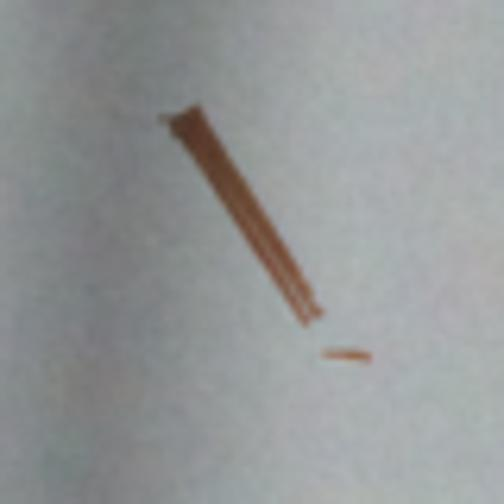

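move(target=[[0,0,0,0,0,0,0.342,0,-0.226,-0.355,0.657,-0.677,-0.315,-0.254,0.342,0,-0.226,-0.355,0.342,0,0.343,0.464,0,-0.7, 0.086,0.5037,-0.07,0,0,0,0.43,0,-0.285,-0.275,0.757,-0.677,0.4,-0.168,0.40,0,-0.285,-0.275,0.43,-0.12,-0.285,-0.275,0.7,-0.9],[0,0,0,0,0,0,0.342,0,-0.226,-0.355,0.657,-0.677,-0.315,-0.254,0.342,0,-0.226,-0.355,0.342,0,0.343,0.464,0,-0.7, 0.0927,0.4887,-0.07,0,0,0,0.43,0,-0.285,-0.275,0.757,-0.677,0.4,-0.168,0.40,0,-0.285,-0.275,0.43,-0.12,-0.285,-0.275,0.7,-0.9],[0,0,0,0,0,0,0.342,0,-0.226,-0.355,0.657,-0.677,-0.315,-0.254,0.342,0,-0.226,-0.355,0.342,0,0.343,0.464,0,-0.7, 0.0927,0.4887,-0.0968,0,0,0,0.43,0,-0.285,-0.275,0.757,-0.677,0.4,-0.168,0.40,0,-0.285,-0.275,0.43,-0.12,-0.285,-0.275,0.7,-0.9]], speed=[0.15, 0.03, 0.03])

zero_wrist_force(arm="right_arm")

move(target=[[0,0,0,0,0,0,0.342,0,-0.226,-0.355,0.657,-0.677,-0.315,-0.254,0.342,0,-0.226,-0.355,0.342,0,0.343,0.464,0,-0.7, 0,0,-0.0035,0,0,0,0.43,0,-0.285,-0.275,0.757,-0.677,0.4,-0.168,0.40,0,-0.285,-0.275,0.43,-0.12,-0.285,-0.275,0.7,-0.9]], speed=0.01)

Scene clock: 1939.73 s.
left_arm: end_effector_position=(+0.3599, +0.5500, +0.3999) hand_goal=(+0.342, +0.000, -0.226, -0.356, +0.656, -0.678, -0.316, -0.254, +0.342, +0.000, -0.226, -0.356, +0.342, +0.000, +0.342, +0.464) hand_measured=(+0.340, +0.000, -0.230, -0.356, +0.658, -0.678, -0.312, -0.256, +0.340, -0.002, -0.228, -0.360, +0.338, +0.000, +0.338, +0.462) hand_current_ma=(-1, +0, -1, +0, +0, +0, +1, +0, -1, +0, -1, -1, -1, +0, -1, -1) hand_state=(goal, goal, goal, goal, goal, goal, goal, goal, goal, goal, goal, goal, goal, goal, goal, goal) hand_current_limit=0.00 hand_speed=-0.70 end_effector_quat_wxyz=(+0.108, -0.501, +0.596, -0.618) | right_arm: end_effector_position=(+0.6840, +0.0090, +0.0772) hand_goal=(+0.430, +0.000, -0.286, -0.276, +0.756, -0.678, +0.400, -0.168, +0.400, +0.000, -0.286, -0.276, +0.430, -0.120, -0.286, -0.276) hand_measured=(+0.358, -0.004, -0.318, -0.290, +0.744, -0.678, -0.092, -0.206, +0.354, -0.004, -0.300, -0.280, +0.376, -0.120, -0.304, -0.282) hand_current_ma=(-237, -4, -72, -23, -22, -1, -467, -139, -132, -4, -23, -6, -160, +0, -32, -9) hand_state=(blocked, goal, blocked, goal, goal, goal, blocked, blocked, blocked, goal, goal, goal, blocked, goal, goal, goal) hand_current_limit=0.70 hand_speed=-0.90 end_effector_quat_wxyz=(-0.148, +0.714, +0.159, +0.666)
Joint positions: left_arm=[4.611 -1.439 -1.656 -2.815 0.622 5.449] | right_arm=[0.448 -0.729 1.357 -0.557 1.613 -1.568]
Joint torques (N m): left_arm=[6.83 23.47 12.34 -0.09 1.75 -1.64] | right_arm=[10.48 -53.16 -11.24 0.35 1.42 0.54]
Wrist force (N, zeroed by zero_wrist_force on right_arm): left_arm=[0.3 -1.2 -0.8] | right_arm=[-0.2 -0.4 -0.2]
Wrist torque (N m, zeroed by zero_wrist_force on right_arm): left_arm=[0.02 0.00 0.43] | right_arm=[-0.02 0.04 -0.03]
Wrist force, peak (N, zeroed by zero_wrist_force on right_arm): left_arm=[0.7 -1.6 -0.8] | right_arm=[0.0 -2.1 -0.4]
Hand target: left_arm +0.3599, +0.5500, +0.3999; +0.108, -0.501, +0.596, -0.618 | right_arm +0.6840, +0.0090, +0.0775; -0.148, +0.714, +0.159, +0.666
Off the commanded pose: left_arm 0.000 m, 0 deg | right_arm 0.000 m, 0 deg.
move: done

Wrist force sensor zeroed.

Scene clock: 1940.43 s.
left_arm: end_effector_position=(+0.3599, +0.5500, +0.3999) hand_goal=(+0.342, +0.000, -0.226, -0.356, +0.656, -0.678, -0.316, -0.254, +0.342, +0.000, -0.226, -0.356, +0.342, +0.000, +0.342, +0.464) hand_measured=(+0.340, +0.000, -0.230, -0.356, +0.658, -0.678, -0.312, -0.256, +0.340, -0.002, -0.228, -0.360, +0.338, +0.000, +0.338, +0.462) hand_current_ma=(-1, +0, -1, +0, +0, +0, +1, +0, -1, +0, -1, -1, -1, +0, -1, -1) hand_state=(goal, goal, goal, goal, goal, goal, goal, goal, goal, goal, goal, goal, goal, goal, goal, goal) hand_current_limit=0.00 hand_speed=-0.70 end_effector_quat_wxyz=(+0.108, -0.501, +0.596, -0.618) | right_arm: end_effector_position=(+0.6840, +0.0090, +0.0754) hand_goal=(+0.430, +0.000, -0.286, -0.276, +0.756, -0.678, +0.400, -0.168, +0.400, +0.000, -0.286, -0.276, +0.430, -0.120, -0.286, -0.276) hand_measured=(+0.358, -0.004, -0.318, -0.290, +0.744, -0.678, -0.092, -0.206, +0.354, -0.004, -0.300, -0.280, +0.376, -0.120, -0.304, -0.282) hand_current_ma=(-237, -4, -72, -23, -22, -1, -467, -139, -132, -4, -23, -6, -160, +0, -32, -9) hand_state=(blocked, goal, blocked, goal, goal, goal, blocked, blocked, blocked, goal, goal, goal, blocked, goal, goal, goal) hand_current_limit=0.70 hand_speed=-0.90 end_effector_quat_wxyz=(-0.148, +0.714, +0.159, +0.666)
Joint positions: left_arm=[4.611 -1.439 -1.656 -2.815 0.622 5.449] | right_arm=[0.448 -0.727 1.358 -0.561 1.613 -1.568]
Joint torques (N m): left_arm=[6.09 24.83 12.85 -0.04 1.7 -1.66] | right_arm=[10.54 -27.7 -4.65 -3.18 1.25 1.33]
Wrist force (N, zeroed by zero_wrist_force on right_arm): left_arm=[0.7 -1.4 -0.8] | right_arm=[0.5 0.4 0.3]
Wrist torque (N m, zeroed by zero_wrist_force on right_arm): left_arm=[0.00 -0.06 0.48] | right_arm=[0.02 -0.05 0.02]
Wrist force, peak (N, zeroed by zero_wrist_force on right_arm): left_arm=[0.6 -1.6 -0.8] | right_arm=[0.4 0.5 -0.1]
Hand target: left_arm +0.3599, +0.5500, +0.3999; +0.108, -0.501, +0.596, -0.618 | right_arm +0.6840, +0.0090, +0.0754; -0.148, +0.714, +0.159, +0.666
Off the commanded pose: left_arm 0.000 m, 0 deg | right_arm 0.000 m, 0 deg.
move: done

move(target=[[0,0,0,0,0,0,0.342,0,-0.226,-0.355,0.657,-0.677,-0.315,-0.254,0.342,0,-0.226,-0.355,0.342,0,0.343,0.464,0,-0.7, -0.00597,-0.00265,-0.0003,0,0,0,0.43,0,-0.285,-0.275,0.757,-0.677,0.4,-0.168,0.40,0,-0.285,-0.275,0.43,-0.12,-0.285,-0.275,0.7,-0.9],[0,0,0,0,0,0,0.342,0,-0.226,-0.355,0.657,-0.677,-0.315,-0.254,0.342,0,-0.226,-0.355,0.342,0,0.343,0.464,0,-0.7, -0.0067,-0.00526,-0.0003,0,0,0,0.43,0,-0.285,-0.275,0.757,-0.677,0.4,-0.168,0.40,0,-0.285,-0.275,0.43,-0.12,-0.285,-0.275,0.7,-0.9],[0,0,0,0,0,0,0.342,0,-0.226,-0.355,0.657,-0.677,-0.315,-0.254,0.342,0,-0.226,-0.355,0.342,0,0.343,0.464,0,-0.7, 0.00509,-0.00003,-0.0001,0,0,0,0.43,0,-0.285,-0.275,0.757,-0.677,0.4,-0.168,0.40,0,-0.285,-0.275,0.43,-0.12,-0.285,-0.275,0.7,-0.9],[0,0,0,0,0,0,0.342,0,-0.226,-0.355,0.657,-0.677,-0.315,-0.254,0.342,0,-0.226,-0.355,0.342,0,0.343,0.464,0,-0.7, 0.00987,-0.00021,-0.0001,0,0,0,0.43,0,-0.285,-0.275,0.757,-0.677,0.4,-0.168,0.40,0,-0.285,-0.275,0.43,-0.12,-0.285,-0.275,0.7,-0.9],[0,0,0,0,0,0,0.342,0,-0.226,-0.355,0.657,-0.677,-0.315,-0.254,0.342,0,-0.226,-0.355,0.342,0,0.343,0.464,0,-0.7, -0.00735,-0.00785,-0.0004,0,0,0,0.43,0,-0.285,-0.275,0.757,-0.677,0.4,-0.168,0.40,0,-0.285,-0.275,0.43,-0.12,-0.285,-0.275,0.7,-0.9],[0,0,0,0,0,0,0.342,0,-0.226,-0.355,0.657,-0.677,-0.315,-0.254,0.342,0,-0.226,-0.355,0.342,0,0.343,0.464,0,-0.7, -0.00807,-0.01047,-0.0004,0,0,0,0.43,0,-0.285,-0.275,0.757,-0.677,0.4,-0.168,0.40,0,-0.285,-0.275,0.43,-0.12,-0.285,-0.275,0.7,-0.9],[0,0,0,0,0,0,0.342,0,-0.226,-0.355,0.657,-0.677,-0.315,-0.254,0.342,0,-0.226,-0.355,0.342,0,0.343,0.464,0,-0.7, 0.01335,-0.00095,0,0,0,0,0.43,0,-0.285,-0.275,0.757,-0.677,0.4,-0.168,0.40,0,-0.285,-0.275,0.43,-0.12,-0.285,-0.275,0.7,-0.9],[0,0,0,0,0,0,0.342,0,-0.226,-0.355,0.657,-0.677,-0.315,-0.254,0.342,0,-0.226,-0.355,0.342,0,0.343,0.464,0,-0.7, 0.01692,-0.00166,0,0,0,0,0.43,0,-0.285,-0.275,0.757,-0.677,0.4,-0.168,0.40,0,-0.285,-0.275,0.43,-0.12,-0.285,-0.275,0.7,-0.9],[0,0,0,0,0,0,0.342,0,-0.226,-0.355,0.657,-0.677,-0.315,-0.254,0.342,0,-0.226,-0.355,0.342,0,0.343,0.464,0,-0.7, -0.00879,-0.01308,-0.0004,0,0,0,0.43,0,-0.285,-0.275,0.757,-0.677,0.4,-0.168,0.40,0,-0.285,-0.275,0.43,-0.12,-0.285,-0.275,0.7,-0.9],[0,0,0,0,0,0,0.342,0,-0.226,-0.355,0.657,-0.677,-0.315,-0.254,0.342,0,-0.226,-0.355,0.342,0,0.343,0.464,0,-0.7, -0.00929,-0.0156,-0.0004,0,0,0,0.43,0,-0.285,-0.275,0.757,-0.677,0.4,-0.168,0.40,0,-0.285,-0.275,0.43,-0.12,-0.285,-0.275,0.7,-0.9],[0,0,0,0,0,0,0.342,0,-0.226,-0.355,0.657,-0.677,-0.315,-0.254,0.342,0,-0.226,-0.355,0.342,0,0.343,0.464,0,-0.7, 0.02041,-0.00242,0.0001,0,0,0,0.43,0,-0.285,-0.275,0.757,-0.677,0.4,-0.168,0.40,0,-0.285,-0.275,0.43,-0.12,-0.285,-0.275,0.7,-0.9],[0,0,0,0,0,0,0.342,0,-0.226,-0.355,0.657,-0.677,-0.315,-0.254,0.342,0,-0.226,-0.355,0.342,0,0.343,0.464,0,-0.7, 0.02389,-0.00316,0.0001,0,0,0,0.43,0,-0.285,-0.275,0.757,-0.677,0.4,-0.168,0.40,0,-0.285,-0.275,0.43,-0.12,-0.285,-0.275,0.7,-0.9],[0,0,0,0,0,0,0.342,0,-0.226,-0.355,0.657,-0.677,-0.315,-0.254,0.342,0,-0.226,-0.355,0.342,0,0.343,0.464,0,-0.7, -0.00963,-0.01805,-0.0004,0,0,0,0.43,0,-0.285,-0.275,0.757,-0.677,0.4,-0.168,0.40,0,-0.285,-0.275,0.43,-0.12,-0.285,-0.275,0.7,-0.9]], speed=0.05, blend=[0.001,0.001,0.001,0.001,0.001,0.001,0.001,0.001,0.001,0.001,0.001,0.001,0])

move(target=[[0,0,0,0,0,0,0.342,0,-0.226,-0.355,0.657,-0.677,-0.315,-0.254,0.342,0,-0.226,-0.355,0.342,0,0.343,0.464,0,-0.7, -0.00042,-0.00248,0,0,0,0,0.43,0,-0.285,-0.275,0.757,-0.677,0.4,-0.168,0.40,0,-0.285,-0.275,0.43,-0.12,-0.285,-0.275,0.7,-0.9],[0,0,0,0,0,0,0.342,0,-0.226,-0.355,0.657,-0.677,-0.315,-0.254,0.342,0,-0.226,-0.355,0.342,0,0.343,0.464,0,-0.7, 0.03647,0.0139,0.00058,0,0,0,0.43,0,-0.285,-0.275,0.757,-0.677,0.4,-0.168,0.40,0,-0.285,-0.275,0.43,-0.12,-0.285,-0.275,0.7,-0.9],[0,0,0,0,0,0,0.342,0,-0.226,-0.355,0.657,-0.677,-0.315,-0.254,0.342,0,-0.226,-0.355,0.342,0,0.343,0.464,0,-0.7, 0.03903,0.01274,0.0006,0,0,0,0.43,0,-0.285,-0.275,0.757,-0.677,0.4,-0.168,0.40,0,-0.285,-0.275,0.43,-0.12,-0.285,-0.275,0.7,-0.9],[0,0,0,0,0,0,0.342,0,-0.226,-0.355,0.657,-0.677,-0.315,-0.254,0.342,0,-0.226,-0.355,0.342,0,0.343,0.464,0,-0.7, -0.00077,-0.00493,-0.00004,0,0,0,0.43,0,-0.285,-0.275,0.757,-0.677,0.4,-0.168,0.40,0,-0.285,-0.275,0.43,-0.12,-0.285,-0.275,0.7,-0.9],[0,0,0,0,0,0,0.342,0,-0.226,-0.355,0.657,-0.677,-0.315,-0.254,0.342,0,-0.226,-0.355,0.342,0,0.343,0.464,0,-0.7, -0.00111,-0.00737,-0.00006,0,0,0,0.43,0,-0.285,-0.275,0.757,-0.677,0.4,-0.168,0.40,0,-0.285,-0.275,0.43,-0.12,-0.285,-0.275,0.7,-0.9],[0,0,0,0,0,0,0.342,0,-0.226,-0.355,0.657,-0.677,-0.315,-0.254,0.342,0,-0.226,-0.355,0.342,0,0.343,0.464,0,-0.7, 0.04167,0.01162,0.00063,0,0,0,0.43,0,-0.285,-0.275,0.757,-0.677,0.4,-0.168,0.40,0,-0.285,-0.275,0.43,-0.12,-0.285,-0.275,0.7,-0.9],[0,0,0,0,0,0,0.342,0,-0.226,-0.355,0.657,-0.677,-0.315,-0.254,0.342,0,-0.226,-0.355,0.342,0,0.343,0.464,0,-0.7, 0.04432,0.0105,0.00066,0,0,0,0.43,0,-0.285,-0.275,0.757,-0.677,0.4,-0.168,0.40,0,-0.285,-0.275,0.43,-0.12,-0.285,-0.275,0.7,-0.9],[0,0,0,0,0,0,0.342,0,-0.226,-0.355,0.657,-0.677,-0.315,-0.254,0.342,0,-0.226,-0.355,0.342,0,0.343,0.464,0,-0.7, -0.00144,-0.00982,-0.00008,0,0,0,0.43,0,-0.285,-0.275,0.757,-0.677,0.4,-0.168,0.40,0,-0.285,-0.275,0.43,-0.12,-0.285,-0.275,0.7,-0.9],[0,0,0,0,0,0,0.342,0,-0.226,-0.355,0.657,-0.677,-0.315,-0.254,0.342,0,-0.226,-0.355,0.342,0,0.343,0.464,0,-0.7, -0.00179,-0.01227,-0.0001,0,0,0,0.43,0,-0.285,-0.275,0.757,-0.677,0.4,-0.168,0.40,0,-0.285,-0.275,0.43,-0.12,-0.285,-0.275,0.7,-0.9],[0,0,0,0,0,0,0.342,0,-0.226,-0.355,0.657,-0.677,-0.315,-0.254,0.342,0,-0.226,-0.355,0.342,0,0.343,0.464,0,-0.7, 0.04696,0.00937,0.00069,0,0,0,0.43,0,-0.285,-0.275,0.757,-0.677,0.4,-0.168,0.40,0,-0.285,-0.275,0.43,-0.12,-0.285,-0.275,0.7,-0.9],[0,0,0,0,0,0,0.342,0,-0.226,-0.355,0.657,-0.677,-0.315,-0.254,0.342,0,-0.226,-0.355,0.342,0,0.343,0.464,0,-0.7, 0.0493,0.00812,0.00071,0,0,0,0.43,0,-0.285,-0.275,0.757,-0.677,0.4,-0.168,0.40,0,-0.285,-0.275,0.43,-0.12,-0.285,-0.275,0.7,-0.9],[0,0,0,0,0,0,0.342,0,-0.226,-0.355,0.657,-0.677,-0.315,-0.254,0.342,0,-0.226,-0.355,0.342,0,0.343,0.464,0,-0.7, -0.00221,-0.01475,-0.00012,0,0,0,0.43,0,-0.285,-0.275,0.757,-0.677,0.4,-0.168,0.40,0,-0.285,-0.275,0.43,-0.12,-0.285,-0.275,0.7,-0.9],[0,0,0,0,0,0,0.342,0,-0.226,-0.355,0.657,-0.677,-0.315,-0.254,0.342,0,-0.226,-0.355,0.342,0,0.343,0.464,0,-0.7, -0.00255,-0.01719,-0.00014,0,0,0,0.43,0,-0.285,-0.275,0.757,-0.677,0.4,-0.168,0.40,0,-0.285,-0.275,0.43,-0.12,-0.285,-0.275,0.7,-0.9],[0,0,0,0,0,0,0.342,0,-0.226,-0.355,0.657,-0.677,-0.315,-0.254,0.342,0,-0.226,-0.355,0.342,0,0.343,0.464,0,-0.7, 0.05109,0.00662,0.00073,0,0,0,0.43,0,-0.285,-0.275,0.757,-0.677,0.4,-0.168,0.40,0,-0.285,-0.275,0.43,-0.12,-0.285,-0.275,0.7,-0.9]], speed=0.05, blend=[0.001,0.001,0.001,0.001,0.001,0.001,0.001,0.001,0.001,0.001,0.001,0.001,0.001,0], cameras=["cam_above"])

zoom_image(camera="cam_above", region=[340, 150, 500, 310])

Scene clock: 1987.83 s.
left_arm: end_effector_position=(+0.3599, +0.5500, +0.3999) hand_goal=(+0.342, +0.000, -0.226, -0.356, +0.656, -0.678, -0.316, -0.254, +0.342, +0.000, -0.226, -0.356, +0.342, +0.000, +0.342, +0.464) hand_measured=(+0.340, +0.000, -0.230, -0.356, +0.658, -0.678, -0.312, -0.256, +0.340, -0.002, -0.228, -0.360, +0.338, +0.000, +0.338, +0.462) hand_current_ma=(-1, +0, -1, +0, +0, +0, +1, +0, -1, +0, -1, -1, -1, +0, -1, -1) hand_state=(goal, goal, goal, goal, goal, goal, goal, goal, goal, goal, goal, goal, goal, goal, goal, goal) hand_current_limit=0.00 hand_speed=-0.70 end_effector_quat_wxyz=(+0.108, -0.501, +0.596, -0.618) | right_arm: end_effector_position=(+0.6783, -0.0018, +0.0755) hand_goal=(+0.430, +0.000, -0.286, -0.276, +0.756, -0.678, +0.400, -0.168, +0.400, +0.000, -0.286, -0.276, +0.430, -0.120, -0.286, -0.276) hand_measured=(+0.358, -0.004, -0.318, -0.290, +0.744, -0.678, -0.092, -0.206, +0.354, -0.004, -0.300, -0.280, +0.376, -0.120, -0.304, -0.282) hand_current_ma=(-237, -3, -74, -23, -21, -1, -468, -139, -132, -3, -23, -6, -159, +0, -32, -9) hand_state=(blocked, goal, blocked, goal, goal, goal, blocked, blocked, blocked, goal, goal, goal, blocked, goal, goal, goal) hand_current_limit=0.70 hand_speed=-0.90 end_effector_quat_wxyz=(-0.148, +0.714, +0.159, +0.666)
Joint positions: left_arm=[4.611 -1.439 -1.656 -2.815 0.622 5.449] | right_arm=[0.436 -0.749 1.402 -0.584 1.602 -1.569]
Joint torques (N m): left_arm=[7.5 23.03 12.68 0.27 1.65 -1.74] | right_arm=[8.46 -24.6 -30.96 0.83 -0.08 1.39]
Wrist force (N, zeroed by zero_wrist_force on right_arm): left_arm=[0.6 -1.4 -0.8] | right_arm=[0.1 0.1 0.3]
Wrist torque (N m, zeroed by zero_wrist_force on right_arm): left_arm=[0.01 -0.05 0.46] | right_arm=[0.00 0.00 0.00]
Wrist force, peak (N, zeroed by zero_wrist_force on right_arm): left_arm=[0.6 -1.8 -0.9] | right_arm=[2.3 0.2 1.0]
Hand target: left_arm +0.3599, +0.5500, +0.3999; +0.108, -0.501, +0.596, -0.618 | right_arm +0.6783, -0.0018, +0.0752; -0.148, +0.714, +0.159, +0.666
Off the commanded pose: left_arm 0.000 m, 0 deg | right_arm 0.000 m, 0 deg.
move: done; blend cut to 0.0008 m at target 1, 0.0008 m at target 2, 0.0008 m at target 5, 0.0008 m at target 6, 0.0008 m at target 9, 0.0008 m at target 10

Scene clock: 1992.60 s.
left_arm: end_effector_position=(+0.3599, +0.5500, +0.3999) hand_goal=(+0.342, +0.000, -0.226, -0.356, +0.656, -0.678, -0.316, -0.254, +0.342, +0.000, -0.226, -0.356, +0.342, +0.000, +0.342, +0.464) hand_measured=(+0.340, +0.000, -0.230, -0.356, +0.658, -0.678, -0.312, -0.256, +0.340, -0.002, -0.228, -0.360, +0.338, +0.000, +0.338, +0.462) hand_current_ma=(-1, +0, -1, +0, +0, +0, +1, +0, -1, +0, -1, -1, -1, +0, -1, -1) hand_state=(goal, goal, goal, goal, goal, goal, goal, goal, goal, goal, goal, goal, goal, goal, goal, goal) hand_current_limit=0.00 hand_speed=-0.70 end_effector_quat_wxyz=(+0.108, -0.501, +0.596, -0.618) | right_arm: end_effector_position=(+0.7089, +0.0021, +0.0752) hand_goal=(+0.430, +0.000, -0.286, -0.276, +0.756, -0.678, +0.400, -0.168, +0.400, +0.000, -0.286, -0.276, +0.430, -0.120, -0.286, -0.276) hand_measured=(+0.358, -0.002, -0.318, -0.290, +0.744, -0.678, -0.092, -0.206, +0.354, -0.002, -0.300, -0.280, +0.376, -0.118, -0.304, -0.282) hand_current_ma=(-237, -2, -74, -23, -20, -1, -468, -139, -132, -2, -23, -6, -158, +1, -32, -9) hand_state=(blocked, goal, blocked, goal, goal, goal, blocked, blocked, blocked, goal, goal, goal, blocked, goal, goal, goal) hand_current_limit=0.70 hand_speed=-0.90 end_effector_quat_wxyz=(-0.148, +0.714, +0.159, +0.666)
Joint positions: left_arm=[4.611 -1.439 -1.656 -2.815 0.622 5.449] | right_arm=[0.42 -0.696 1.296 -0.529 1.586 -1.57]
Joint torques (N m): left_arm=[6.89 23.39 13.58 0.12 1.56 -1.78] | right_arm=[-8.76 -71.88 -4.67 -3.4 0.03 -1.24]
Wrist force (N, zeroed by zero_wrist_force on right_arm): left_arm=[0.6 -1.6 -0.4] | right_arm=[1.9 0.0 0.4]
Wrist torque (N m, zeroed by zero_wrist_force on right_arm): left_arm=[-0.05 -0.03 0.46] | right_arm=[-0.03 -0.11 -0.04]
Wrist force, peak (N, zeroed by zero_wrist_force on right_arm): left_arm=[0.8 -1.6 -0.7] | right_arm=[2.3 0.0 1.5]
Hand target: left_arm +0.3599, +0.5500, +0.3999; +0.108, -0.501, +0.596, -0.618 | right_arm +0.7089, +0.0022, +0.0756; -0.148, +0.714, +0.159, +0.666
Off the commanded pose: left_arm 0.000 m, 0 deg | right_arm 0.000 m, 0 deg.
move: done; blend cut to 0.0008 m at target 1, 0.0008 m at target 2, 0.0008 m at target 3, 0.0007 m at target 4, 0.0007 m at target 5, 0.0009 m at target 6, 0.0009 m at target 7, 0.0007 m at target 8, 0.0007 m at target 9, 0.0008 m at target 10, 0.0008 m at target 11, 0.0007 m at target 12, 0.0007 m at target 13
Images, in order (width x height): cam_above 896x504.

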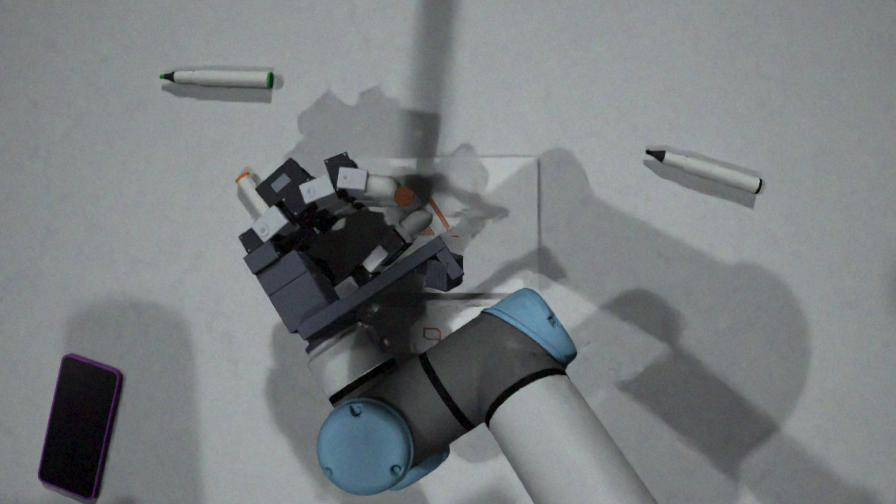

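Scaled by 3.150.

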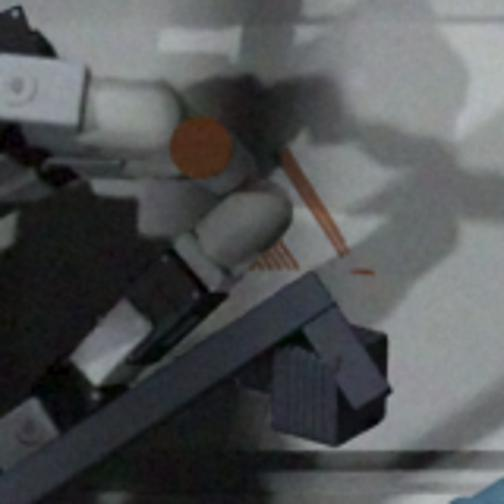

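move(target=[[0,0,0,0,0,0,0.342,0,-0.226,-0.355,0.657,-0.677,-0.315,-0.254,0.342,0,-0.226,-0.355,0.342,0,0.343,0.464,0,-0.7, 0,0,0.02,0,0,0,0.43,0,-0.285,-0.275,0.757,-0.677,0.4,-0.168,0.40,0,-0.285,-0.275,0.43,-0.12,-0.285,-0.275,0.7,-0.9],[0,0,0,0,0,0,0.342,0,-0.226,-0.355,0.657,-0.677,-0.315,-0.254,0.342,0,-0.226,-0.355,0.342,0,0.343,0.464,0,-0.7, -0.05,-0.4,0.05,0,0,0,0.43,0,-0.285,-0.275,0.757,-0.677,0.4,-0.168,0.40,0,-0.285,-0.275,0.43,-0.12,-0.285,-0.275,0.7,-0.9]], speed=[0.05, 0.2], cameras=["cam_above"])

zoom_image(camera="cam_above", region=[400, 180, 480, 260])

Scene clock: 2003.30 s.
left_arm: end_effector_position=(+0.3599, +0.5500, +0.3999) hand_goal=(+0.342, +0.000, -0.226, -0.356, +0.656, -0.678, -0.316, -0.254, +0.342, +0.000, -0.226, -0.356, +0.342, +0.000, +0.342, +0.464) hand_measured=(+0.340, +0.000, -0.230, -0.356, +0.658, -0.678, -0.312, -0.256, +0.340, -0.002, -0.228, -0.360, +0.338, +0.000, +0.338, +0.462) hand_current_ma=(-1, +0, -1, +0, +0, +0, +1, +0, -1, +0, -1, -1, -1, +0, -1, -1) hand_state=(goal, goal, goal, goal, goal, goal, goal, goal, goal, goal, goal, goal, goal, goal, goal, goal) hand_current_limit=0.00 hand_speed=-0.70 end_effector_quat_wxyz=(+0.108, -0.501, +0.596, -0.618) | right_arm: end_effector_position=(+0.6789, -0.2378, +0.1058) hand_goal=(+0.430, +0.000, -0.286, -0.276, +0.756, -0.678, +0.400, -0.168, +0.400, +0.000, -0.286, -0.276, +0.430, -0.120, -0.286, -0.276) hand_measured=(+0.358, -0.004, -0.318, -0.290, +0.744, -0.678, -0.092, -0.206, +0.354, -0.004, -0.300, -0.280, +0.376, -0.120, -0.304, -0.282) hand_current_ma=(-237, -4, -74, -23, -22, -1, -468, -139, -131, -4, -23, -6, -158, -1, -32, -9) hand_state=(blocked, goal, blocked, goal, goal, goal, blocked, blocked, blocked, goal, goal, goal, blocked, goal, goal, goal) hand_current_limit=0.70 hand_speed=-0.90 end_effector_quat_wxyz=(-0.148, +0.714, +0.159, +0.666)
Joint positions: left_arm=[4.611 -1.439 -1.656 -2.815 0.622 5.449] | right_arm=[0.024 -1.004 1.789 -0.71 1.19 -1.599]
Joint torques (N m): left_arm=[7.75 24.14 12.59 0.27 1.53 -1.86] | right_arm=[-2.29 -17.27 -27.58 0.77 -0.04 1.28]
Wrist force (N, zeroed by zero_wrist_force on right_arm): left_arm=[0.2 -1.2 -0.5] | right_arm=[0.4 0.4 0.2]
Wrist torque (N m, zeroed by zero_wrist_force on right_arm): left_arm=[0.00 0.01 0.43] | right_arm=[0.06 -0.07 0.01]
Wrist force, peak (N, zeroed by zero_wrist_force on right_arm): left_arm=[0.6 -1.8 -0.8] | right_arm=[0.5 6.4 -0.8]
Hand target: left_arm +0.3599, +0.5500, +0.3999; +0.108, -0.501, +0.596, -0.618 | right_arm +0.6789, -0.2378, +0.1056; -0.148, +0.714, +0.159, +0.666
Off the commanded pose: left_arm 0.000 m, 0 deg | right_arm 0.000 m, 0 deg.
move: done
Images, in order (width x height): cam_above 896x504.

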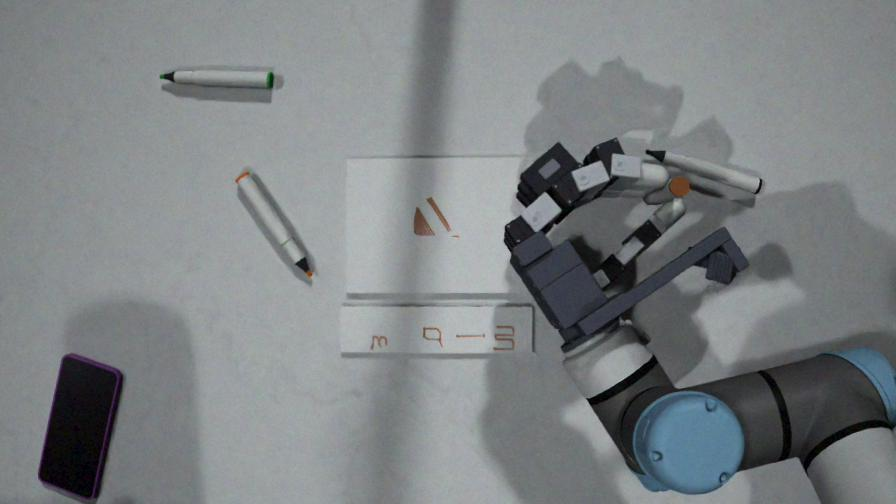

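Scaled by 6.300.

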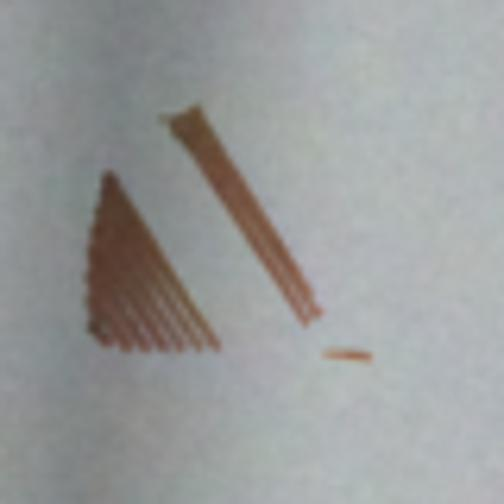

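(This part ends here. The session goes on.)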